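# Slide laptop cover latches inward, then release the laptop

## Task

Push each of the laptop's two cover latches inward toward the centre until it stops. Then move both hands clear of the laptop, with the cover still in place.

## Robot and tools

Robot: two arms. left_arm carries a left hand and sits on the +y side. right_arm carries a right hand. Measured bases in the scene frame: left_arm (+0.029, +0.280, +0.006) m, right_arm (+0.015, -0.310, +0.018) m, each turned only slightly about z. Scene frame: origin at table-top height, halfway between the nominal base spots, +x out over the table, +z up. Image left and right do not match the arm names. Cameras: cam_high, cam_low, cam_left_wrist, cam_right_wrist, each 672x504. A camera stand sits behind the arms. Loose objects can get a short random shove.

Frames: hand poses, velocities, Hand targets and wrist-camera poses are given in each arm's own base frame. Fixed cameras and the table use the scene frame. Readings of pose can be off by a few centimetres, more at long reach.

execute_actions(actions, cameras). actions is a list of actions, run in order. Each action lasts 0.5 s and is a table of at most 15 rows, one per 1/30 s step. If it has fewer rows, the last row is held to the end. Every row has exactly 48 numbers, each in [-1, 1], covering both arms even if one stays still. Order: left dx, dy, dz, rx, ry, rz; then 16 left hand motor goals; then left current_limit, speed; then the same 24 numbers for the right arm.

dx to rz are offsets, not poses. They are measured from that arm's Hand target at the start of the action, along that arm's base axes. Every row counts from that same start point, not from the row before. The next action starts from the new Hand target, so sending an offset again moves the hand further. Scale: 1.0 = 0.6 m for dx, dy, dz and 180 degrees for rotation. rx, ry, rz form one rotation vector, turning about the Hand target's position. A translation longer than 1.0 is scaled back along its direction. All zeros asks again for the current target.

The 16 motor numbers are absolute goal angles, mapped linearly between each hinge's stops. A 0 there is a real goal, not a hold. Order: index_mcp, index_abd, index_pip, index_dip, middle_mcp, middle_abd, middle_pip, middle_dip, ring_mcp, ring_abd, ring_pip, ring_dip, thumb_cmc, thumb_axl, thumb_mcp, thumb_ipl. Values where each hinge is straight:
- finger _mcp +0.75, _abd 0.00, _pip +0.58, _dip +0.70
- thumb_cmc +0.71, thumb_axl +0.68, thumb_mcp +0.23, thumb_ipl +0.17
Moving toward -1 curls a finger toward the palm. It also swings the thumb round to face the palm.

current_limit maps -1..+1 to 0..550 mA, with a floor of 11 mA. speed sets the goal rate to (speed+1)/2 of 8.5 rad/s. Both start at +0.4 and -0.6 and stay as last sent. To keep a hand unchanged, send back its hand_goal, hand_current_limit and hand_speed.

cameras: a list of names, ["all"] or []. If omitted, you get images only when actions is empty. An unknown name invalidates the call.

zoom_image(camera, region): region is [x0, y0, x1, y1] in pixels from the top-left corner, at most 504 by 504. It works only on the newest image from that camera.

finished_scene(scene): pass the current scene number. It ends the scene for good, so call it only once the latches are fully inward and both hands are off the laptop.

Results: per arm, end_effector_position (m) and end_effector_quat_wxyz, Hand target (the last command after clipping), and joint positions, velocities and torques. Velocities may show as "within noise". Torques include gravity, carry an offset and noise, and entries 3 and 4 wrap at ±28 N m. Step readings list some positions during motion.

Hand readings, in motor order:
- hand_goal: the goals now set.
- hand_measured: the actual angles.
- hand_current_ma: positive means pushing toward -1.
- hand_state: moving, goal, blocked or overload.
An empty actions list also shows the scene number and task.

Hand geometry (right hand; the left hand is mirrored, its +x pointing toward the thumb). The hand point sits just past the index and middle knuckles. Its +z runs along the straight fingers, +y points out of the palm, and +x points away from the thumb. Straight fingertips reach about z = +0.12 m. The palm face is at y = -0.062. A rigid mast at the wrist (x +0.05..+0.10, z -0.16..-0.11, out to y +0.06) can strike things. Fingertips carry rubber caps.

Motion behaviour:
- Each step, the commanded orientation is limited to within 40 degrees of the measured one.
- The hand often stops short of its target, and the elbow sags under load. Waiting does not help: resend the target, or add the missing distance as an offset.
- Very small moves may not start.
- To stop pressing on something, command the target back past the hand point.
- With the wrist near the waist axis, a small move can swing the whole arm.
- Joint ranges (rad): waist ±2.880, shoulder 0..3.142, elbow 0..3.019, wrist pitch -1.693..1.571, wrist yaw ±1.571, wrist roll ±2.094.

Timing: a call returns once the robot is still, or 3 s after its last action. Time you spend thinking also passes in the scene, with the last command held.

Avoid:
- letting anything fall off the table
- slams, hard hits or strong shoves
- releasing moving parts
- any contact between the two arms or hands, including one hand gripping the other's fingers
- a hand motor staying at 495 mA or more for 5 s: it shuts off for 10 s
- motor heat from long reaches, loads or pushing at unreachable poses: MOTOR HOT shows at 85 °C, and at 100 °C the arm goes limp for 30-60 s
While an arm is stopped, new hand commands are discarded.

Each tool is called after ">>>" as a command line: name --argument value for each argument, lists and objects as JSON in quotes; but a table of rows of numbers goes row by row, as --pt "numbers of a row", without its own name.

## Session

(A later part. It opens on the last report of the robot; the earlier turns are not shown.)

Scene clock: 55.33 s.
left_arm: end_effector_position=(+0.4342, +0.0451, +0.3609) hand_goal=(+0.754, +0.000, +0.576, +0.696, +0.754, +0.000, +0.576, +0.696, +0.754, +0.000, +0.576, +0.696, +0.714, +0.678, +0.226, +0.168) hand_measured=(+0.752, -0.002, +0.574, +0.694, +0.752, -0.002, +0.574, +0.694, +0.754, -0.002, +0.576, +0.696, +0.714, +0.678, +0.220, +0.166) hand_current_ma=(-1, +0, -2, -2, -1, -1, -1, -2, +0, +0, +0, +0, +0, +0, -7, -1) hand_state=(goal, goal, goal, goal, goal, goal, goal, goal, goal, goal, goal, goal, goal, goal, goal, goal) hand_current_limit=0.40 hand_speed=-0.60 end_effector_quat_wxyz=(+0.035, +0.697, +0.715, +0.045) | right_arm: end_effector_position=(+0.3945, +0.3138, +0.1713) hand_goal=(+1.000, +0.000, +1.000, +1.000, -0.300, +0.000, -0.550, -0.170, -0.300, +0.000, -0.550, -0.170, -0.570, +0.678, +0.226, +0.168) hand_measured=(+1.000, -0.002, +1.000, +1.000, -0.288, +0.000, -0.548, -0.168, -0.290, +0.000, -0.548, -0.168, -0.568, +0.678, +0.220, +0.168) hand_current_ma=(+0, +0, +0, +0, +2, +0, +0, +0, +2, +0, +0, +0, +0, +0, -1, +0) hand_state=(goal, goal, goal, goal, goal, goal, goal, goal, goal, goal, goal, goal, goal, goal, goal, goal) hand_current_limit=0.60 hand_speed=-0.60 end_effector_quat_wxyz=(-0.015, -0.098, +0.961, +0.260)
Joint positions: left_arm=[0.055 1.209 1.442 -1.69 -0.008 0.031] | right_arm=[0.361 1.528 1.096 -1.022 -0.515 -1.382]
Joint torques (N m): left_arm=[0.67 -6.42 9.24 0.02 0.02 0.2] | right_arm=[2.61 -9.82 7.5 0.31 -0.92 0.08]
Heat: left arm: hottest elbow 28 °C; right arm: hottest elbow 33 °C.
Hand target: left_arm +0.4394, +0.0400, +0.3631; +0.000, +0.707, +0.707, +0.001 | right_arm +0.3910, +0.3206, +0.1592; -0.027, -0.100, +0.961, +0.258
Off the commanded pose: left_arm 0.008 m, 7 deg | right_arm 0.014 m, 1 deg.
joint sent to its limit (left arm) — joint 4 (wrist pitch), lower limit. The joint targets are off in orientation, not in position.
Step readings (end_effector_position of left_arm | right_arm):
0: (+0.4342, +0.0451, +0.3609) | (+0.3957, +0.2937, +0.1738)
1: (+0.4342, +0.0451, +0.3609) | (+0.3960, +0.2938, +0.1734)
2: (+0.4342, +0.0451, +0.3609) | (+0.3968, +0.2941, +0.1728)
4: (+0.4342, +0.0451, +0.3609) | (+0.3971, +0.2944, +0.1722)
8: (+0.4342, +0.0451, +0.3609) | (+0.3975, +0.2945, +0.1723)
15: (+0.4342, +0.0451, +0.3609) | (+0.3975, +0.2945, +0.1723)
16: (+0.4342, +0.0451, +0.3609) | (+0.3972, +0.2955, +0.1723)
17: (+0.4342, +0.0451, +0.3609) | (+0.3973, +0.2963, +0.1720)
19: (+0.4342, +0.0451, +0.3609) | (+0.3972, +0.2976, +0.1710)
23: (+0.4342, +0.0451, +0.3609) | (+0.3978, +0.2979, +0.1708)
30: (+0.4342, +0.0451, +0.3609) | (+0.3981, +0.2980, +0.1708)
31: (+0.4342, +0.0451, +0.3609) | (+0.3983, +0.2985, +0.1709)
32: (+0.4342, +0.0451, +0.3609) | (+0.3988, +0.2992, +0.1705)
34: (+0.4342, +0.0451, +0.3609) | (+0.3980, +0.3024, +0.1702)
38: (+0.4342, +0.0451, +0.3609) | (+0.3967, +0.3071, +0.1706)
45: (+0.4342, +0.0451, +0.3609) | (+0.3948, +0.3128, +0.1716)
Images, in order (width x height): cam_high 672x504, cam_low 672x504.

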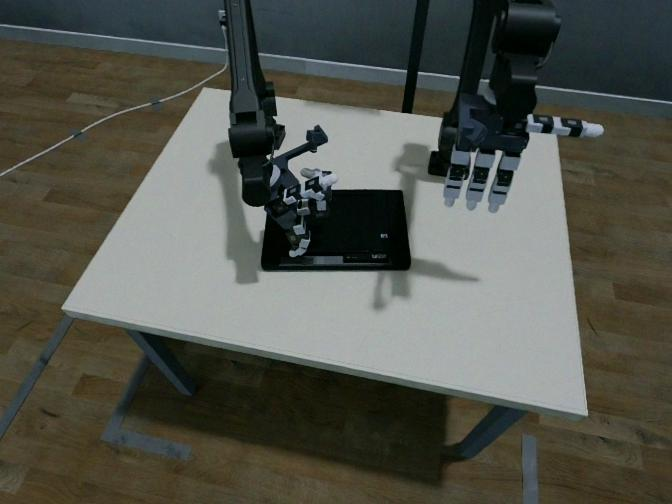

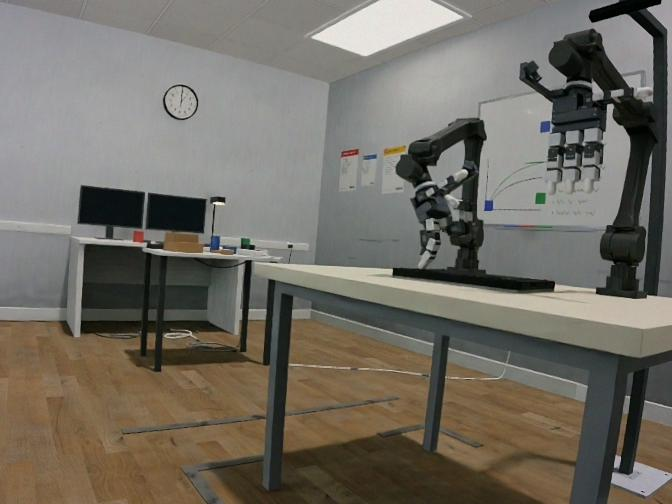

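>>> execute_actions --actions '[[[0,0.0,0.0,0,0,0,0.754,0,0.576,0.696,0.754,0,0.576,0.696,0.754,0,0.576,0.696,0.714,0.678,0.226,0.168,0.4,-0.6,0,0,0.05,0,0,0,1,0,1,1,-0.3,0,-0.55,-0.17,-0.3,0,-0.55,-0.17,-0.57,0.678,0.226,0.168,0.6,-0.6]],[[0,0.0,0.0,0,0,0,0.754,0,0.576,0.696,0.754,0,0.576,0.696,0.754,0,0.576,0.696,0.714,0.678,0.226,0.168,0.4,-0.6,-0.03,0,0.07,0,0,0,1,0,1,1,-0.3,0,-0.55,-0.17,-0.3,0,-0.55,-0.17,-0.57,0.678,0.226,0.168,0.6,-0.6]]]' --cameras '["cam_high"]'

>>> zoom_image --camera "cam_high" --region '[260, 230, 320, 290]'

Scene clock: 56.90 s.
left_arm: end_effector_position=(+0.4342, +0.0451, +0.3609) hand_goal=(+0.754, +0.000, +0.576, +0.696, +0.754, +0.000, +0.576, +0.696, +0.754, +0.000, +0.576, +0.696, +0.714, +0.678, +0.226, +0.168) hand_measured=(+0.752, -0.002, +0.574, +0.694, +0.752, -0.002, +0.574, +0.694, +0.754, -0.002, +0.576, +0.696, +0.714, +0.678, +0.220, +0.166) hand_current_ma=(-1, +0, -2, -2, -1, -1, -1, -2, +0, +0, +0, +0, +0, +0, -7, -1) hand_state=(goal, goal, goal, goal, goal, goal, goal, goal, goal, goal, goal, goal, goal, goal, goal, goal) hand_current_limit=0.40 hand_speed=-0.60 end_effector_quat_wxyz=(+0.035, +0.697, +0.715, +0.045) | right_arm: end_effector_position=(+0.3661, +0.3128, +0.2251) hand_goal=(+1.000, +0.000, +1.000, +1.000, -0.300, +0.000, -0.550, -0.170, -0.300, +0.000, -0.550, -0.170, -0.570, +0.678, +0.226, +0.168) hand_measured=(+1.000, +0.002, +1.000, +1.000, -0.288, +0.000, -0.548, -0.168, -0.290, +0.000, -0.548, -0.168, -0.568, +0.678, +0.220, +0.168) hand_current_ma=(+0, +0, +0, +0, +2, +0, +0, +0, +2, +0, +0, +0, +0, +0, -1, +0) hand_state=(goal, goal, goal, goal, goal, goal, goal, goal, goal, goal, goal, goal, goal, goal, goal, goal) hand_current_limit=0.60 hand_speed=-0.60 end_effector_quat_wxyz=(-0.028, -0.099, +0.961, +0.258)
Joint positions: left_arm=[0.055 1.209 1.442 -1.69 -0.008 0.031] | right_arm=[0.382 1.422 1.133 -1.183 -0.517 -1.368]
Joint torques (N m): left_arm=[0.67 -6.36 9.24 0.02 0.02 0.2] | right_arm=[3.19 -9.29 10.62 -0.17 -0.77 0.2]
Heat: left arm: hottest elbow 28 °C; right arm: hottest elbow 33 °C.
Hand target: left_arm +0.4394, +0.0400, +0.3631; +0.000, +0.707, +0.707, +0.001 | right_arm +0.3730, +0.3206, +0.2312; -0.027, -0.100, +0.960, +0.258
Off the commanded pose: left_arm 0.008 m, 7 deg | right_arm 0.012 m, 0 deg.
joint sent to its limit (left arm) — joint 4 (wrist pitch), lower limit. The joint targets are off in orientation, not in position.
Step readings (end_effector_position of left_arm | right_arm):
0: (+0.4342, +0.0451, +0.3609) | (+0.3945, +0.3138, +0.1713)
1: (+0.4342, +0.0451, +0.3609) | (+0.3933, +0.3133, +0.1710)
2: (+0.4342, +0.0451, +0.3609) | (+0.3916, +0.3128, +0.1714)
4: (+0.4342, +0.0451, +0.3609) | (+0.3890, +0.3119, +0.1730)
8: (+0.4342, +0.0451, +0.3609) | (+0.3861, +0.3110, +0.1727)
15: (+0.4342, +0.0451, +0.3609) | (+0.3859, +0.3109, +0.1727)
16: (+0.4342, +0.0451, +0.3609) | (+0.3838, +0.3106, +0.1743)
17: (+0.4342, +0.0451, +0.3609) | (+0.3801, +0.3095, +0.1757)
19: (+0.4342, +0.0451, +0.3609) | (+0.3702, +0.3086, +0.1864)
23: (+0.4342, +0.0451, +0.3609) | (+0.3634, +0.3108, +0.2136)
30: (+0.4342, +0.0451, +0.3609) | (+0.3661, +0.3128, +0.2251)
Images, in order (width x height): cam_high 672x504.

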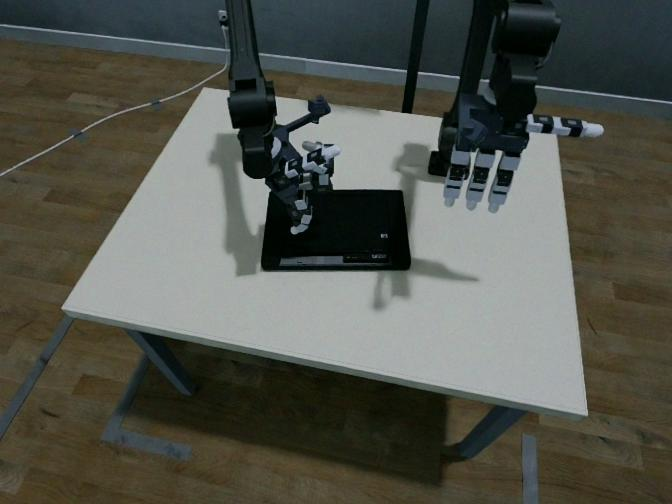

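Scaled by 8.400 from the camera's 672x504 image, which has a finer 960x720 frame.

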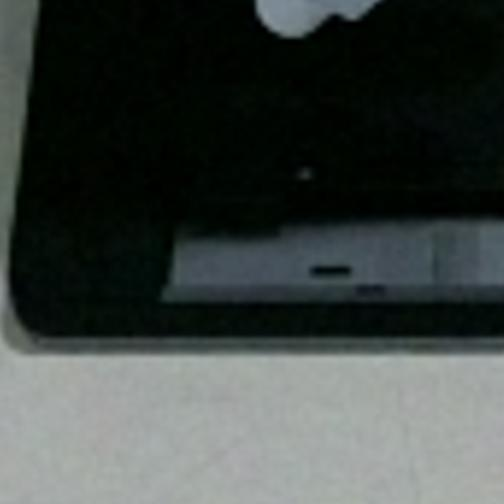

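>>> execute_actions --actions '[[[0,0.0,0.0,0,0,0,0.754,0,0.576,0.696,0.754,0,0.576,0.696,0.754,0,0.576,0.696,0.714,0.678,0.226,0.168,0.4,-0.6,0.03,-0.024,-0.06,0,0,0,1,0,1,1,-0.3,0,-0.55,-0.17,-0.3,0,-0.55,-0.17,-0.57,0.678,0.226,0.168,0.6,-0.6]],[[0,0.0,0.0,0,0,0,0.754,0,0.576,0.696,0.754,0,0.576,0.696,0.754,0,0.576,0.696,0.714,0.678,0.226,0.168,0.4,-0.6,-0.001,0,-0.033,0,0,0,1,0,1,1,-0.3,0,-0.55,-0.17,-0.3,0,-0.55,-0.17,-0.57,0.678,0.226,0.168,0.6,-0.6]]]' --cameras '["cam_high","cam_low"]'

>>> zoom_image --camera "cam_high" --region '[260, 230, 320, 290]'

>>> zoom_image --camera "cam_low" --region '[390, 230, 450, 290]'

Scene clock: 58.63 s.
left_arm: end_effector_position=(+0.4342, +0.0451, +0.3609) hand_goal=(+0.754, +0.000, +0.576, +0.696, +0.754, +0.000, +0.576, +0.696, +0.754, +0.000, +0.576, +0.696, +0.714, +0.678, +0.226, +0.168) hand_measured=(+0.752, -0.002, +0.574, +0.694, +0.752, -0.002, +0.574, +0.694, +0.754, -0.002, +0.576, +0.696, +0.714, +0.678, +0.220, +0.166) hand_current_ma=(-1, +0, -2, -2, -1, -1, -1, -2, +0, +0, +0, +0, +0, +0, -7, -1) hand_state=(goal, goal, goal, goal, goal, goal, goal, goal, goal, goal, goal, goal, goal, goal, goal, goal) hand_current_limit=0.40 hand_speed=-0.60 end_effector_quat_wxyz=(+0.035, +0.697, +0.715, +0.045) | right_arm: end_effector_position=(+0.3853, +0.3083, +0.1799) hand_goal=(+1.000, +0.000, +1.000, +1.000, -0.300, +0.000, -0.550, -0.170, -0.300, +0.000, -0.550, -0.170, -0.570, +0.678, +0.226, +0.168) hand_measured=(+1.000, +0.002, +1.000, +1.000, -0.288, +0.000, -0.548, -0.168, -0.290, +0.000, -0.548, -0.168, -0.570, +0.678, +0.220, +0.168) hand_current_ma=(+0, +0, +0, +0, +2, +0, +0, +0, +2, +0, +0, +0, +0, +0, -1, +0) hand_state=(goal, goal, goal, goal, goal, goal, goal, goal, goal, goal, goal, goal, goal, goal, goal, goal) hand_current_limit=0.60 hand_speed=-0.60 end_effector_quat_wxyz=(-0.029, -0.100, +0.961, +0.258)
Joint positions: left_arm=[0.055 1.209 1.442 -1.69 -0.008 0.031] | right_arm=[0.355 1.509 1.102 -1.083 -0.519 -1.401]
Joint torques (N m): left_arm=[0.67 -6.42 9.24 0.02 0.02 0.2] | right_arm=[1.73 -10.75 8.16 0.29 -0.83 -0.03]
Heat: left arm: hottest elbow 28 °C; right arm: hottest elbow 33 °C.
Hand target: left_arm +0.4394, +0.0400, +0.3631; +0.000, +0.707, +0.707, +0.001 | right_arm +0.3904, +0.3061, +0.1753; -0.027, -0.100, +0.961, +0.258
Off the commanded pose: left_arm 0.008 m, 7 deg | right_arm 0.007 m, 0 deg.
joint sent to its limit (left arm) — joint 4 (wrist pitch), lower limit. The joint targets are off in orientation, not in position.
Step readings (end_effector_position of left_arm | right_arm):
0: (+0.4342, +0.0451, +0.3609) | (+0.3661, +0.3128, +0.2251)
1: (+0.4342, +0.0451, +0.3609) | (+0.3673, +0.3127, +0.2243)
2: (+0.4342, +0.0451, +0.3609) | (+0.3698, +0.3132, +0.2229)
4: (+0.4342, +0.0451, +0.3609) | (+0.3769, +0.3118, +0.2155)
8: (+0.4342, +0.0451, +0.3609) | (+0.3849, +0.3085, +0.1960)
15: (+0.4342, +0.0451, +0.3609) | (+0.3857, +0.3084, +0.1914)
16: (+0.4342, +0.0451, +0.3609) | (+0.3857, +0.3084, +0.1903)
17: (+0.4342, +0.0451, +0.3609) | (+0.3870, +0.3089, +0.1889)
19: (+0.4342, +0.0451, +0.3609) | (+0.3872, +0.3090, +0.1850)
23: (+0.4342, +0.0451, +0.3609) | (+0.3850, +0.3081, +0.1799)
30: (+0.4342, +0.0451, +0.3609) | (+0.3853, +0.3083, +0.1799)
Images, in order (width x height): cam_high 672x504, cam_low 672x504.

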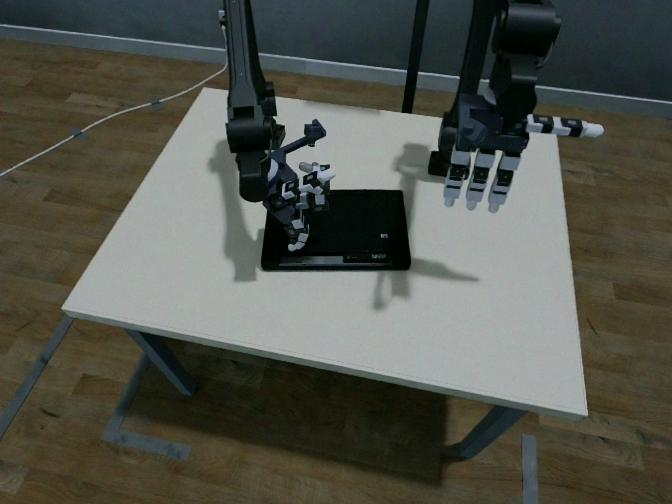

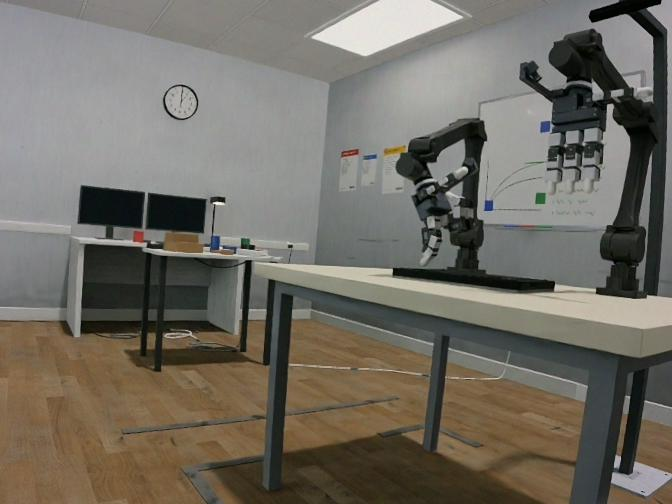

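Scaled by 8.400 from the camera's 672x504 image, which has a finer 960x720 frame.

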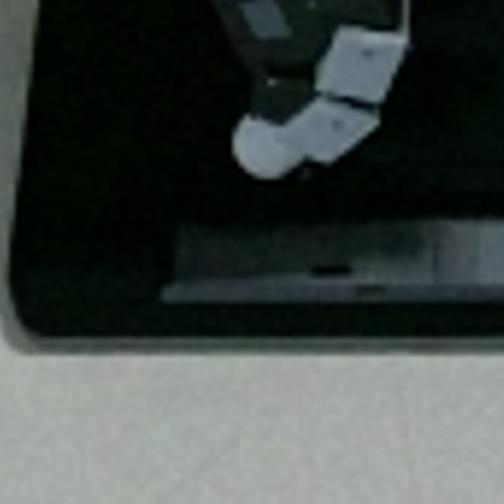

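Scaled by 8.400 from the camera's 672x504 image, which has a finer 960x720 frame.

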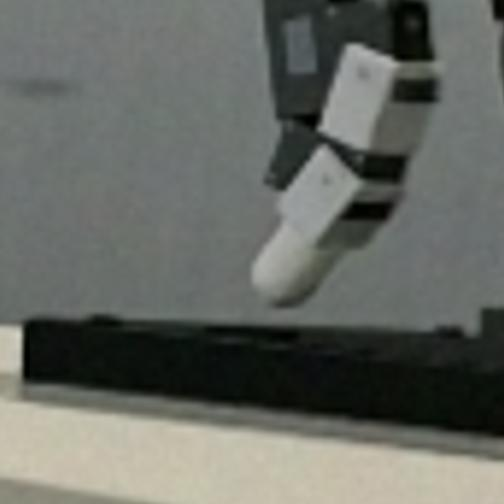

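>>> execute_actions --actions '[[[0,0.0,0.0,0,0,0,0.754,0,0.576,0.696,0.754,0,0.576,0.696,0.754,0,0.576,0.696,0.714,0.678,0.226,0.168,0.4,-0.6,0.006,-0.02,0,0,0,0,1,0,1,1,-0.3,0,-0.55,-0.17,-0.3,0,-0.55,-0.17,-0.57,0.678,0.226,0.168,0.6,-0.6]],[[0,0.0,0.0,0,0,0,0.754,0,0.576,0.696,0.754,0,0.576,0.696,0.754,0,0.576,0.696,0.714,0.678,0.226,0.168,0.4,-0.6,0,0,-0.01,0,0,0,1,0,1,1,-0.3,0,-0.55,-0.17,-0.3,0,-0.55,-0.17,-0.57,0.678,0.226,0.168,0.6,-0.6]]]' --cameras '["cam_high","cam_low"]'

>>> zoom_image --camera "cam_high" --region '[260, 230, 320, 290]'

>>> zoom_image --camera "cam_low" --region '[390, 230, 450, 290]'

Scene clock: 60.07 s.
left_arm: end_effector_position=(+0.4342, +0.0451, +0.3609) hand_goal=(+0.754, +0.000, +0.576, +0.696, +0.754, +0.000, +0.576, +0.696, +0.754, +0.000, +0.576, +0.696, +0.714, +0.678, +0.226, +0.168) hand_measured=(+0.752, -0.002, +0.574, +0.694, +0.752, -0.002, +0.574, +0.694, +0.754, -0.002, +0.576, +0.696, +0.714, +0.678, +0.220, +0.166) hand_current_ma=(-1, +0, -2, -2, -1, -1, -1, -2, +0, +0, +0, +0, +0, +0, -7, -1) hand_state=(goal, goal, goal, goal, goal, goal, goal, goal, goal, goal, goal, goal, goal, goal, goal, goal) hand_current_limit=0.40 hand_speed=-0.60 end_effector_quat_wxyz=(+0.035, +0.697, +0.715, +0.045) | right_arm: end_effector_position=(+0.3897, +0.2974, +0.1768) hand_goal=(+1.000, +0.000, +1.000, +1.000, -0.300, +0.000, -0.550, -0.170, -0.300, +0.000, -0.550, -0.170, -0.570, +0.678, +0.226, +0.168) hand_measured=(+1.000, +0.002, +1.000, +1.000, -0.288, +0.000, -0.548, -0.168, -0.290, +0.000, -0.548, -0.168, -0.570, +0.678, +0.220, +0.168) hand_current_ma=(+0, +0, +0, +0, +2, +0, +0, +0, +2, +0, +0, +0, +0, +0, -1, +0) hand_state=(goal, goal, goal, goal, goal, goal, goal, goal, goal, goal, goal, goal, goal, goal, goal, goal) hand_current_limit=0.60 hand_speed=-0.60 end_effector_quat_wxyz=(-0.025, -0.101, +0.960, +0.259)
Joint positions: left_arm=[0.055 1.209 1.442 -1.69 -0.008 0.031] | right_arm=[0.327 1.514 1.098 -1.083 -0.521 -1.435]
Joint torques (N m): left_arm=[0.67 -6.42 9.24 0.02 0.02 0.2] | right_arm=[1.44 -10.29 7.77 0.36 -0.86 -0.04]
Heat: left arm: hottest elbow 28 °C; right arm: hottest elbow 33 °C.
Hand target: left_arm +0.4394, +0.0400, +0.3631; +0.000, +0.707, +0.707, +0.001 | right_arm +0.3940, +0.2943, +0.1694; -0.027, -0.100, +0.961, +0.258
Off the commanded pose: left_arm 0.008 m, 7 deg | right_arm 0.009 m, 0 deg.
joint sent to its limit (left arm) — joint 4 (wrist pitch), lower limit. The joint targets are off in orientation, not in position.
Step readings (end_effector_position of left_arm | right_arm):
0: (+0.4342, +0.0451, +0.3609) | (+0.3853, +0.3083, +0.1799)
1: (+0.4342, +0.0451, +0.3609) | (+0.3858, +0.3072, +0.1799)
2: (+0.4342, +0.0451, +0.3609) | (+0.3859, +0.3065, +0.1803)
4: (+0.4342, +0.0451, +0.3609) | (+0.3877, +0.3033, +0.1804)
8: (+0.4342, +0.0451, +0.3609) | (+0.3909, +0.2983, +0.1805)
15: (+0.4342, +0.0451, +0.3609) | (+0.3908, +0.2977, +0.1805)
16: (+0.4342, +0.0451, +0.3609) | (+0.3907, +0.2977, +0.1802)
17: (+0.4342, +0.0451, +0.3609) | (+0.3907, +0.2977, +0.1802)
19: (+0.4342, +0.0451, +0.3609) | (+0.3902, +0.2975, +0.1793)
23: (+0.4342, +0.0451, +0.3609) | (+0.3897, +0.2973, +0.1773)
30: (+0.4342, +0.0451, +0.3609) | (+0.3897, +0.2974, +0.1768)
Images, in order (width x height): cam_high 672x504, cam_low 672x504.

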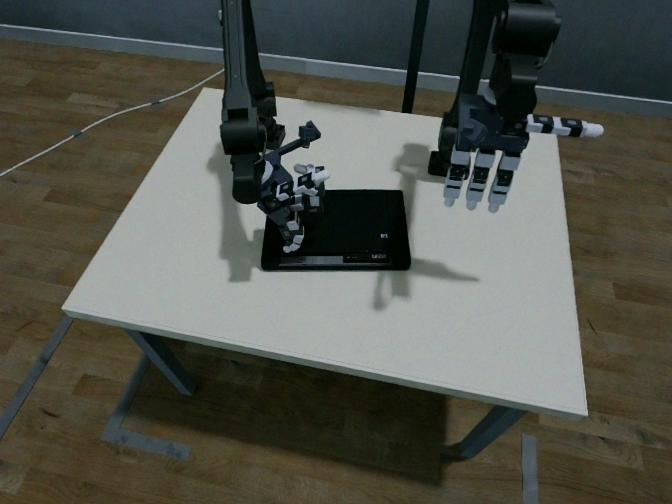

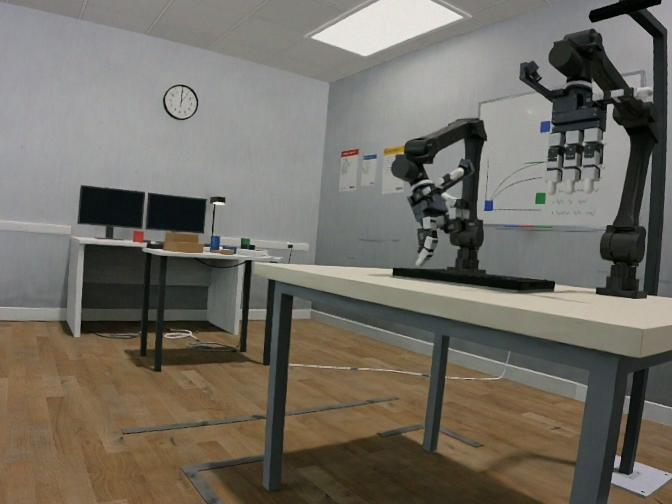

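Scaled by 8.400 from the camera's 672x504 image, which has a finer 960x720 frame.

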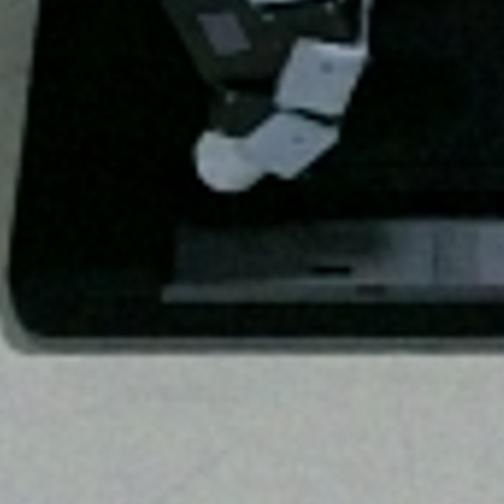

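Scaled by 8.400 from the camera's 672x504 image, which has a finer 960x720 frame.

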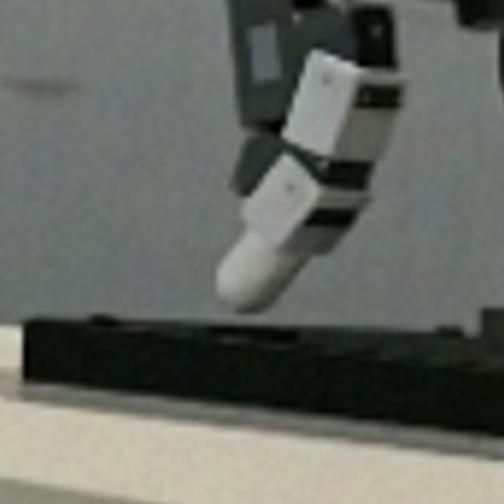

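>>> execute_actions --actions '[[[0,0,0,0,0,0,0.754,0,0.576,0.696,0.754,0,0.576,0.696,0.754,0,0.576,0.696,0.714,0.678,0.226,0.168,0.4,-0.6,-0.0033,0,-0.0217,0,0,0,1,0,1,1,-0.3,0,-0.55,-0.17,-0.3,0,-0.55,-0.17,-0.57,0.678,0.226,0.168,0.6,-0.6]],[[0,0,0,0,0,0,0.754,0,0.576,0.696,0.754,0,0.576,0.696,0.754,0,0.576,0.696,0.714,0.678,0.226,0.168,0.4,-0.6,-0.0133,0.03,-0.003,0,0,0,1,0,1,1,-0.3,0,-0.55,-0.17,-0.3,0,-0.55,-0.17,-0.57,0.678,0.226,0.168,0.6,-0.6]]]' --cameras '["cam_high","cam_low"]'

>>> zoom_image --camera "cam_high" --region '[260, 230, 320, 290]'

>>> zoom_image --camera "cam_low" --region '[390, 230, 450, 290]'

Scene clock: 62.63 s.
left_arm: end_effector_position=(+0.4342, +0.0451, +0.3609) hand_goal=(+0.754, +0.000, +0.576, +0.696, +0.754, +0.000, +0.576, +0.696, +0.754, +0.000, +0.576, +0.696, +0.714, +0.678, +0.226, +0.168) hand_measured=(+0.752, -0.002, +0.574, +0.694, +0.752, -0.002, +0.574, +0.694, +0.754, -0.002, +0.576, +0.696, +0.714, +0.678, +0.220, +0.166) hand_current_ma=(-1, +0, -2, -2, -1, -1, -1, -2, +0, +0, +0, +0, +0, +0, -7, -1) hand_state=(goal, goal, goal, goal, goal, goal, goal, goal, goal, goal, goal, goal, goal, goal, goal, goal) hand_current_limit=0.40 hand_speed=-0.60 end_effector_quat_wxyz=(+0.035, +0.697, +0.715, +0.045) | right_arm: end_effector_position=(+0.3931, +0.3007, +0.1702) hand_goal=(+1.000, +0.000, +1.000, +1.000, -0.300, +0.000, -0.550, -0.170, -0.300, +0.000, -0.550, -0.170, -0.570, +0.678, +0.226, +0.168) hand_measured=(+1.000, -0.026, +1.000, +1.000, -0.288, +0.000, -0.548, -0.168, -0.290, +0.000, -0.548, -0.168, -0.570, +0.678, +0.220, +0.168) hand_current_ma=(+0, -8, +0, +0, +2, +0, +0, +0, +2, +0, +0, +0, +0, +0, -1, +0) hand_state=(goal, blocked, goal, goal, goal, goal, goal, goal, goal, goal, goal, goal, goal, goal, goal, goal) hand_current_limit=0.60 hand_speed=-0.60 end_effector_quat_wxyz=(-0.012, -0.091, +0.962, +0.258)
Joint positions: left_arm=[0.055 1.209 1.442 -1.69 -0.008 0.031] | right_arm=[0.337 1.51 1.074 -1.025 -0.511 -1.395]
Joint torques (N m): left_arm=[0.67 -6.42 9.24 0.03 0.02 0.2] | right_arm=[4.48 -9.17 6.76 0.72 -1.17 0.08]
Heat: left arm: hottest elbow 28 °C; right arm: hottest elbow 33 °C.
Hand target: left_arm +0.4394, +0.0400, +0.3631; +0.000, +0.707, +0.707, +0.001 | right_arm +0.3840, +0.3122, +0.1545; -0.027, -0.100, +0.961, +0.258
Off the commanded pose: left_arm 0.008 m, 7 deg | right_arm 0.021 m, 2 deg.
joint sent to its limit (left arm) — joint 4 (wrist pitch), lower limit. The joint targets are off in orientation, not in position.
Step readings (end_effector_position of left_arm | right_arm):
0: (+0.4342, +0.0451, +0.3609) | (+0.3897, +0.2974, +0.1768)
1: (+0.4342, +0.0451, +0.3609) | (+0.3895, +0.2973, +0.1757)
2: (+0.4342, +0.0451, +0.3609) | (+0.3902, +0.2976, +0.1744)
4: (+0.4342, +0.0451, +0.3609) | (+0.3896, +0.2975, +0.1711)
8: (+0.4342, +0.0451, +0.3609) | (+0.3902, +0.2975, +0.1716)
15: (+0.4342, +0.0451, +0.3609) | (+0.3902, +0.2976, +0.1716)
16: (+0.4342, +0.0451, +0.3609) | (+0.3904, +0.2980, +0.1711)
17: (+0.4342, +0.0451, +0.3609) | (+0.3911, +0.2987, +0.1707)
19: (+0.4342, +0.0451, +0.3609) | (+0.3915, +0.2999, +0.1704)
23: (+0.4342, +0.0451, +0.3609) | (+0.3924, +0.3005, +0.1702)
30: (+0.4342, +0.0451, +0.3609) | (+0.3931, +0.3007, +0.1702)
Images, in order (width x height): cam_high 672x504, cam_low 672x504.

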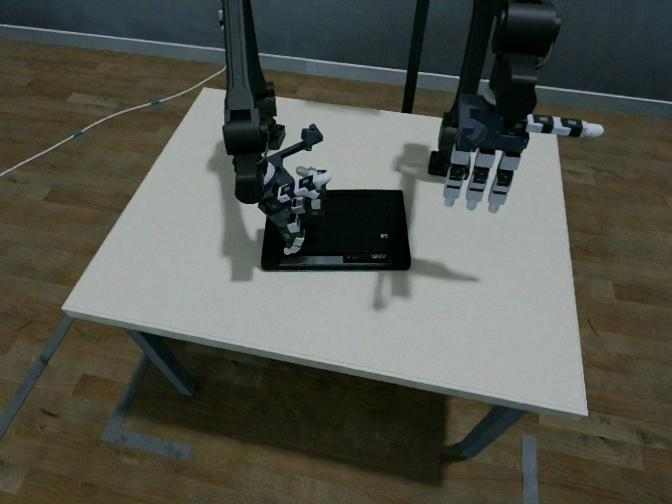

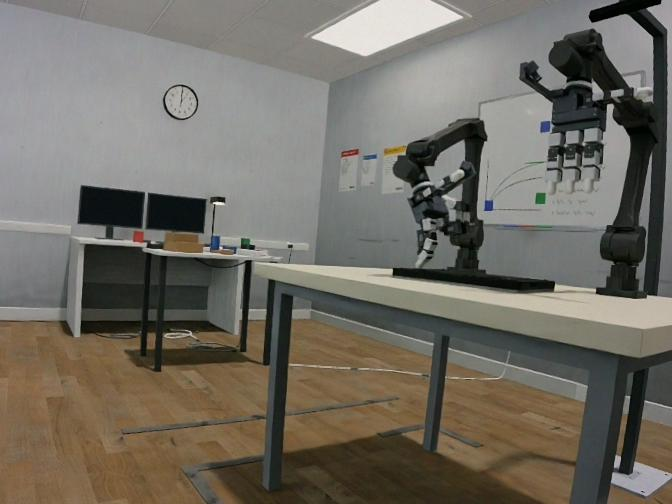

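Scaled by 8.400 from the camera's 672x504 image, which has a finer 960x720 frame.

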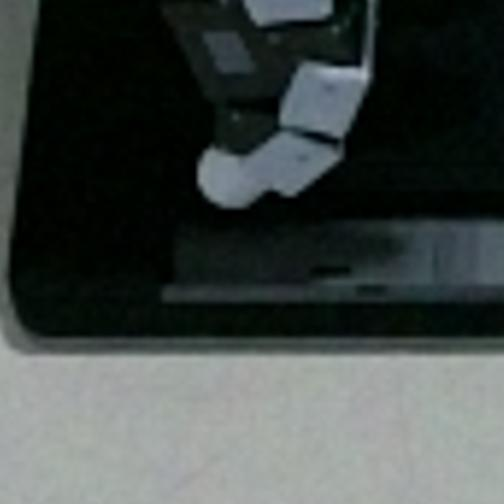

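Scaled by 8.400 from the camera's 672x504 image, which has a finer 960x720 frame.

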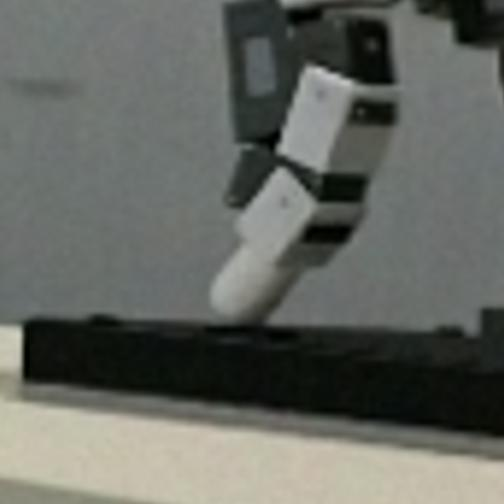

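>>> execute_actions --actions '[[[0,0,0,0,0,0,0.754,0,0.576,0.696,0.754,0,0.576,0.696,0.754,0,0.576,0.696,0.714,0.678,0.226,0.168,0.4,-0.6,-0.0133,0.027,0,0,0,0,1,0,1,1,-0.3,0,-0.55,-0.17,-0.3,0,-0.55,-0.17,-0.57,0.678,0.226,0.168,0.6,-0.6]]]' --cameras '["cam_high"]'

>>> zoom_image --camera "cam_high" --region '[260, 230, 320, 290]'

Scene clock: 63.53 s.
left_arm: end_effector_position=(+0.4342, +0.0451, +0.3609) hand_goal=(+0.754, +0.000, +0.576, +0.696, +0.754, +0.000, +0.576, +0.696, +0.754, +0.000, +0.576, +0.696, +0.714, +0.678, +0.226, +0.168) hand_measured=(+0.752, -0.002, +0.574, +0.694, +0.752, -0.002, +0.574, +0.694, +0.754, -0.002, +0.576, +0.696, +0.714, +0.678, +0.220, +0.166) hand_current_ma=(-1, +0, -2, -2, -1, -1, -1, -2, +0, +0, +0, +0, +0, +0, -7, -1) hand_state=(goal, goal, goal, goal, goal, goal, goal, goal, goal, goal, goal, goal, goal, goal, goal, goal) hand_current_limit=0.40 hand_speed=-0.60 end_effector_quat_wxyz=(+0.035, +0.697, +0.715, +0.045) | right_arm: end_effector_position=(+0.3797, +0.3240, +0.1683) hand_goal=(+1.000, +0.000, +1.000, +1.000, -0.300, +0.000, -0.550, -0.170, -0.300, +0.000, -0.550, -0.170, -0.570, +0.678, +0.226, +0.168) hand_measured=(+1.000, +0.002, +1.000, +1.000, -0.288, +0.000, -0.548, -0.168, -0.290, +0.000, -0.548, -0.168, -0.570, +0.678, +0.220, +0.168) hand_current_ma=(+0, +0, +0, +0, +2, +0, +0, +0, +2, +0, +0, +0, +0, +0, -1, +0) hand_state=(goal, goal, goal, goal, goal, goal, goal, goal, goal, goal, goal, goal, goal, goal, goal, goal) hand_current_limit=0.60 hand_speed=-0.60 end_effector_quat_wxyz=(-0.011, -0.105, +0.959, +0.262)
Joint positions: left_arm=[0.055 1.209 1.442 -1.69 -0.008 0.031] | right_arm=[0.395 1.505 1.058 -0.984 -0.513 -1.356]
Joint torques (N m): left_arm=[0.62 -6.42 9.24 0.02 0.02 0.2] | right_arm=[2.67 -9.58 7.41 0.36 -0.86 0.2]
Heat: left arm: hottest elbow 28 °C; right arm: hottest elbow 33 °C.
Hand target: left_arm +0.4394, +0.0400, +0.3631; +0.000, +0.707, +0.707, +0.001 | right_arm +0.3762, +0.3284, +0.1545; -0.027, -0.100, +0.961, +0.258
Off the commanded pose: left_arm 0.008 m, 7 deg | right_arm 0.015 m, 2 deg.
joint sent to its limit (left arm) — joint 4 (wrist pitch), lower limit. The joint targets are off in orientation, not in position.
Step readings (end_effector_position of left_arm | right_arm):
0: (+0.4342, +0.0451, +0.3609) | (+0.3932, +0.3007, +0.1702)
1: (+0.4342, +0.0451, +0.3609) | (+0.3930, +0.3016, +0.1702)
2: (+0.4342, +0.0451, +0.3609) | (+0.3932, +0.3028, +0.1697)
4: (+0.4342, +0.0451, +0.3609) | (+0.3901, +0.3086, +0.1700)
8: (+0.4342, +0.0451, +0.3609) | (+0.3821, +0.3208, +0.1692)
15: (+0.4342, +0.0451, +0.3609) | (+0.3797, +0.3240, +0.1683)
Images, in order (width x height): cam_high 672x504.

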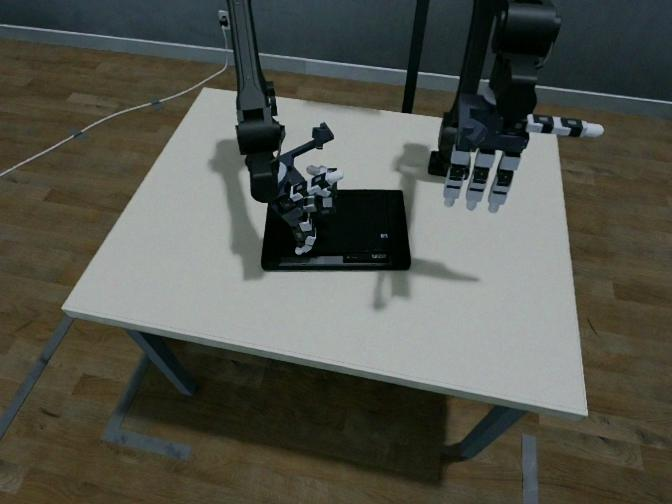

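Scaled by 8.400 from the camera's 672x504 image, which has a finer 960x720 frame.

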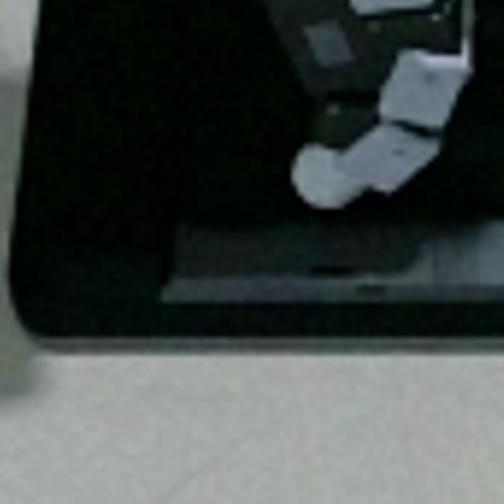

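>>> execute_actions --actions '[[[0,0,0,0,0,0,0.754,0,0.576,0.696,0.754,0,0.576,0.696,0.754,0,0.576,0.696,0.714,0.678,0.226,0.168,0.4,-0.6,0,0,0.1,0,0,0,1,0,1,1,-0.3,0,-0.55,-0.17,-0.3,0,-0.55,-0.17,-0.57,0.678,0.226,0.168,0.6,-0.6]],[[0,0,0,0,0,0,0.754,0,0.576,0.696,0.754,0,0.576,0.696,0.754,0,0.576,0.696,0.714,0.678,0.226,0.168,0.4,-0.6,-0.08,-0.1,0.07,0,0,0,1,0,1,1,-0.3,0,-0.55,-0.17,-0.3,0,-0.55,-0.17,-0.57,0.678,0.226,0.168,0.6,-0.6]]]' --cameras '["cam_high"]'

>>> zoom_image --camera "cam_high" --region '[260, 230, 320, 290]'

>>> zoom_image --camera "cam_high" --region '[350, 230, 410, 290]'

Scene clock: 65.20 s.
left_arm: end_effector_position=(+0.4342, +0.0451, +0.3609) hand_goal=(+0.754, +0.000, +0.576, +0.696, +0.754, +0.000, +0.576, +0.696, +0.754, +0.000, +0.576, +0.696, +0.714, +0.678, +0.226, +0.168) hand_measured=(+0.752, -0.002, +0.574, +0.694, +0.752, -0.002, +0.574, +0.694, +0.754, -0.002, +0.576, +0.696, +0.714, +0.678, +0.220, +0.166) hand_current_ma=(-1, +0, -2, -2, -1, -1, -1, -2, +0, +0, +0, +0, +0, +0, -7, -1) hand_state=(goal, goal, goal, goal, goal, goal, goal, goal, goal, goal, goal, goal, goal, goal, goal, goal) hand_current_limit=0.40 hand_speed=-0.60 end_effector_quat_wxyz=(+0.035, +0.697, +0.715, +0.045) | right_arm: end_effector_position=(+0.3231, +0.2693, +0.2515) hand_goal=(+1.000, +0.000, +1.000, +1.000, -0.300, +0.000, -0.550, -0.170, -0.300, +0.000, -0.550, -0.170, -0.570, +0.678, +0.226, +0.168) hand_measured=(+0.998, +0.002, +1.000, +1.000, -0.288, +0.000, -0.548, -0.168, -0.290, +0.000, -0.548, -0.168, -0.568, +0.678, +0.220, +0.168) hand_current_ma=(+0, +0, +0, +0, +2, +0, +0, +0, +2, +0, +0, +0, +0, +0, -1, +0) hand_state=(goal, goal, goal, goal, goal, goal, goal, goal, goal, goal, goal, goal, goal, goal, goal, goal) hand_current_limit=0.60 hand_speed=-0.60 end_effector_quat_wxyz=(-0.031, -0.098, +0.961, +0.258)
Joint positions: left_arm=[0.055 1.209 1.442 -1.69 -0.008 0.031] | right_arm=[0.313 1.268 1.059 -1.308 -0.523 -1.446]
Joint torques (N m): left_arm=[0.67 -6.42 9.24 0.02 0.02 0.2] | right_arm=[1.14 -7.18 9.74 -0.34 -0.81 -0.09]
Heat: left arm: hottest elbow 28 °C; right arm: hottest elbow 33 °C.
Hand target: left_arm +0.4394, +0.0400, +0.3631; +0.000, +0.707, +0.707, +0.001 | right_arm +0.3281, +0.2684, +0.2567; -0.027, -0.100, +0.961, +0.258
Off the commanded pose: left_arm 0.008 m, 7 deg | right_arm 0.007 m, 1 deg.
joint sent to its limit (left arm) — joint 4 (wrist pitch), lower limit. The joint targets are off in orientation, not in position.
Step readings (end_effector_position of left_arm | right_arm):
0: (+0.4342, +0.0451, +0.3609) | (+0.3797, +0.3240, +0.1683)
1: (+0.4342, +0.0451, +0.3609) | (+0.3779, +0.3232, +0.1701)
2: (+0.4342, +0.0451, +0.3609) | (+0.3752, +0.3219, +0.1722)
4: (+0.4342, +0.0451, +0.3609) | (+0.3690, +0.3194, +0.1802)
8: (+0.4342, +0.0451, +0.3609) | (+0.3674, +0.3187, +0.1964)
15: (+0.4342, +0.0451, +0.3609) | (+0.3690, +0.3195, +0.2018)
16: (+0.4342, +0.0451, +0.3609) | (+0.3657, +0.3161, +0.2033)
17: (+0.4342, +0.0451, +0.3609) | (+0.3579, +0.3112, +0.2048)
19: (+0.4342, +0.0451, +0.3609) | (+0.3395, +0.2940, +0.2166)
23: (+0.4342, +0.0451, +0.3609) | (+0.3247, +0.2722, +0.2536)
30: (+0.4342, +0.0451, +0.3609) | (+0.3214, +0.2686, +0.2578)
Images, in order (width x height): cam_high 672x504.

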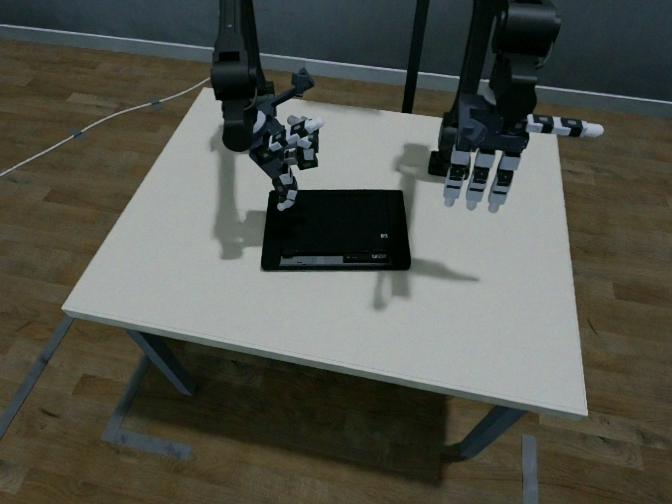

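Scaled by 8.400 from the camera's 672x504 image, which has a finer 960x720 frame.

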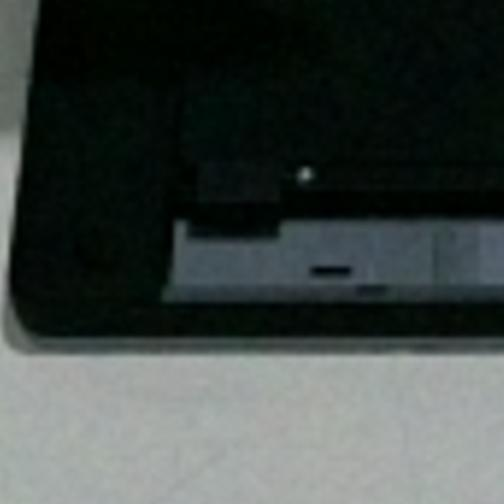

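Scaled by 8.400 from the camera's 672x504 image, which has a finer 960x720 frame.

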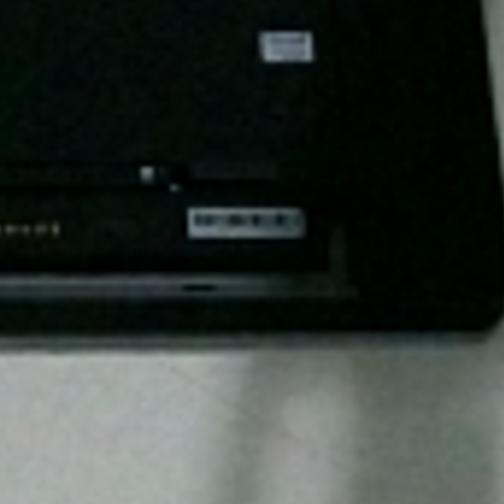

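>>> execute_actions --actions '[[[0,0,0,0,0,0,0.754,0,0.576,0.696,0.754,0,0.576,0.696,0.754,0,0.576,0.696,0.714,0.678,0.226,0.168,0.4,-0.6,0,0,0.06,0.0242,-0.0196,-0.1875,1,0,1,1,-0.3,0,-0.55,-0.17,-0.3,0,-0.55,-0.17,-0.57,0.678,0.226,0.168,0.6,-0.6]],[[0,0,0,0,0,0,0.754,0,0.576,0.696,0.754,0,0.576,0.696,0.754,0,0.576,0.696,0.714,0.678,0.226,0.168,0.4,-0.6,0,0.08,0,0.0242,-0.0196,-0.1875,1,0,1,1,-0.3,0,-0.55,-0.17,-0.3,0,-0.55,-0.17,-0.57,0.678,0.226,0.168,0.6,-0.6]],[[0,0,0,0,0,0,0.754,0,0.576,0.696,0.754,0,0.576,0.696,0.754,0,0.576,0.696,0.714,0.678,0.226,0.168,0.4,-0.6,0,0.08,0,0.0242,-0.0196,-0.1875,1,0,1,1,-0.3,0,-0.55,-0.17,-0.3,0,-0.55,-0.17,-0.57,0.678,0.226,0.168,0.6,-0.6]],[[0,0,0,0,0,0,0.754,0,0.576,0.696,0.754,0,0.576,0.696,0.754,0,0.576,0.696,0.714,0.678,0.226,0.168,0.4,-0.6,0.04,0.085,-0.17,0,0,0,1,0,1,1,-0.3,0,-0.55,-0.17,-0.3,0,-0.55,-0.17,-0.57,0.678,0.226,0.168,0.6,-0.6]]]' --cameras '["cam_right_wrist","cam_high"]'

>>> zoom_image --camera "cam_right_wrist" --region '[420, 120, 560, 240]'

Scene clock: 68.03 s.
left_arm: end_effector_position=(+0.4342, +0.0451, +0.3609) hand_goal=(+0.754, +0.000, +0.576, +0.696, +0.754, +0.000, +0.576, +0.696, +0.754, +0.000, +0.576, +0.696, +0.714, +0.678, +0.226, +0.168) hand_measured=(+0.752, -0.002, +0.574, +0.694, +0.752, -0.002, +0.574, +0.694, +0.754, -0.002, +0.576, +0.696, +0.714, +0.678, +0.220, +0.166) hand_current_ma=(-1, +0, -2, -2, -1, -1, -1, -2, +0, +0, +0, +0, +0, +0, -7, -1) hand_state=(goal, goal, goal, goal, goal, goal, goal, goal, goal, goal, goal, goal, goal, goal, goal, goal) hand_current_limit=0.40 hand_speed=-0.60 end_effector_quat_wxyz=(+0.035, +0.697, +0.715, +0.045) | right_arm: end_effector_position=(+0.3419, +0.4163, +0.1883) hand_goal=(+1.000, +0.000, +1.000, +1.000, -0.300, +0.000, -0.550, -0.170, -0.300, +0.000, -0.550, -0.170, -0.570, +0.678, +0.226, +0.168) hand_measured=(+1.000, +0.008, +1.000, +1.000, -0.290, +0.000, -0.548, -0.168, -0.290, +0.000, -0.550, -0.168, -0.570, +0.678, +0.220, +0.166) hand_current_ma=(+0, +1, +0, +0, +2, +0, +0, +0, +2, +0, +0, +0, +0, +0, -1, +0) hand_state=(goal, goal, goal, goal, goal, goal, goal, goal, goal, goal, goal, goal, goal, goal, goal, goal) hand_current_limit=0.60 hand_speed=-0.60 end_effector_quat_wxyz=(+0.276, +0.638, +0.670, +0.261)
Joint positions: left_arm=[0.055 1.209 1.442 -1.69 -0.008 0.031] | right_arm=[1.222 1.612 1.108 -0.743 0.723 1.051]
Joint torques (N m): left_arm=[0.67 -6.42 9.24 0.02 0.02 0.2] | right_arm=[0.32 -12.57 9.18 1.01 0.75 0.26]
Heat: left arm: hottest elbow 28 °C; right arm: hottest elbow 33 °C.
Hand target: left_arm +0.4394, +0.0400, +0.3631; +0.000, +0.707, +0.707, +0.001 | right_arm +0.3522, +0.4154, +0.1907; +0.269, +0.654, +0.654, +0.269
Off the commanded pose: left_arm 0.008 m, 7 deg | right_arm 0.010 m, 3 deg.
joint sent to its limit (left arm) — joint 4 (wrist pitch), lower limit. The joint targets are off in orientation, not in position.
Step readings (end_effector_position of left_arm | right_arm):
0: (+0.4342, +0.0451, +0.3609) | (+0.3230, +0.2693, +0.2515)
1: (+0.4342, +0.0451, +0.3609) | (+0.3253, +0.2700, +0.2522)
2: (+0.4342, +0.0451, +0.3609) | (+0.3303, +0.2698, +0.2526)
4: (+0.4342, +0.0451, +0.3609) | (+0.3248, +0.2622, +0.2557)
8: (+0.4342, +0.0451, +0.3609) | (+0.3091, +0.2593, +0.2924)
15: (+0.4342, +0.0451, +0.3609) | (+0.3188, +0.2652, +0.3024)
16: (+0.4342, +0.0451, +0.3609) | (+0.3261, +0.2637, +0.2964)
17: (+0.4342, +0.0451, +0.3609) | (+0.3381, +0.2646, +0.2914)
19: (+0.4342, +0.0451, +0.3609) | (+0.3323, +0.2866, +0.2859)
23: (+0.4342, +0.0451, +0.3609) | (+0.3059, +0.3249, +0.2869)
30: (+0.4342, +0.0451, +0.3609) | (+0.3190, +0.3152, +0.2755)
31: (+0.4342, +0.0451, +0.3609) | (+0.3254, +0.3081, +0.2785)
32: (+0.4342, +0.0451, +0.3609) | (+0.3307, +0.3008, +0.2881)
34: (+0.4342, +0.0451, +0.3609) | (+0.3230, +0.3242, +0.2952)
38: (+0.4342, +0.0451, +0.3609) | (+0.3134, +0.3826, +0.2769)
45: (+0.4342, +0.0451, +0.3609) | (+0.3192, +0.3659, +0.2583)
46: (+0.4342, +0.0451, +0.3609) | (+0.3206, +0.3675, +0.2566)
47: (+0.4342, +0.0451, +0.3609) | (+0.3246, +0.3755, +0.2553)
49: (+0.4342, +0.0451, +0.3609) | (+0.3328, +0.3938, +0.2396)
53: (+0.4342, +0.0451, +0.3609) | (+0.3410, +0.4101, +0.1850)
60: (+0.4342, +0.0451, +0.3609) | (+0.3419, +0.4164, +0.1883)
Images, in order (width x height): cam_high 672x504, cam_right_wrist 672x504.

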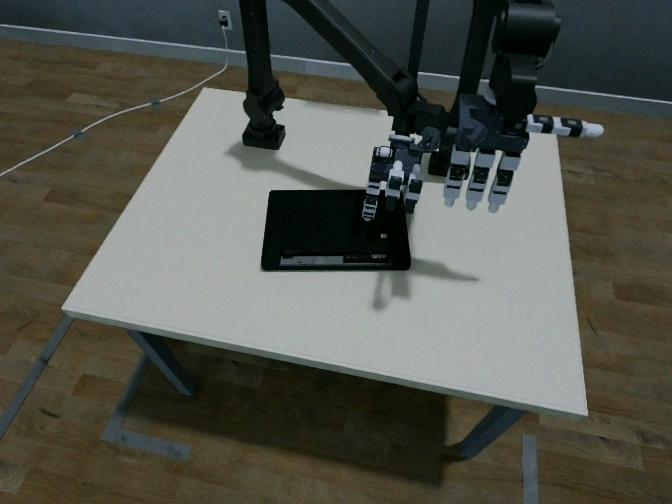

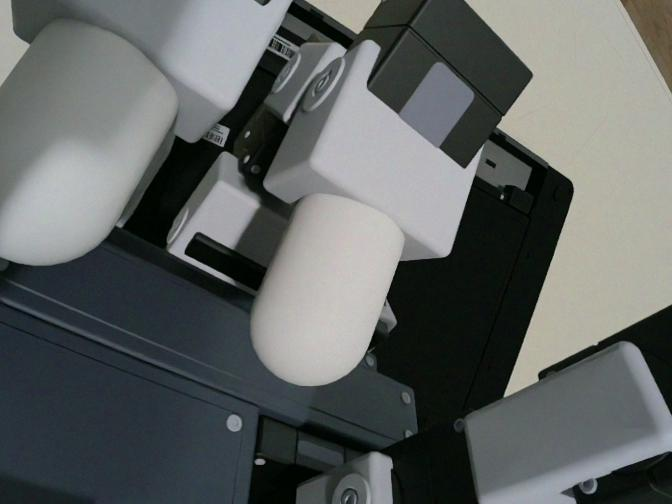

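Scaled by 3.600 from the camera's 672x504 image, which has a finer 960x720 frame.

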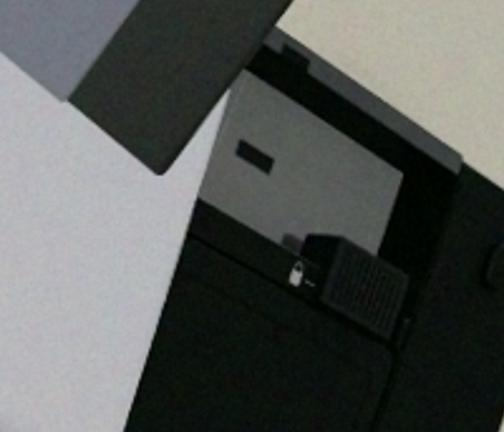

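>>> zoom_image --camera "cam_right_wrist" --region '[490, 175, 550, 225]'

Scaled by 8.400 from the camera's 672x504 image, which has a finer 960x720 frame.

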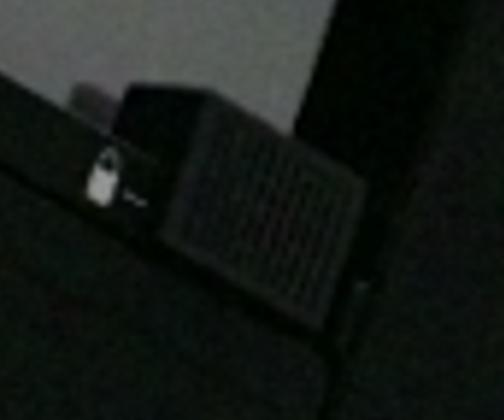

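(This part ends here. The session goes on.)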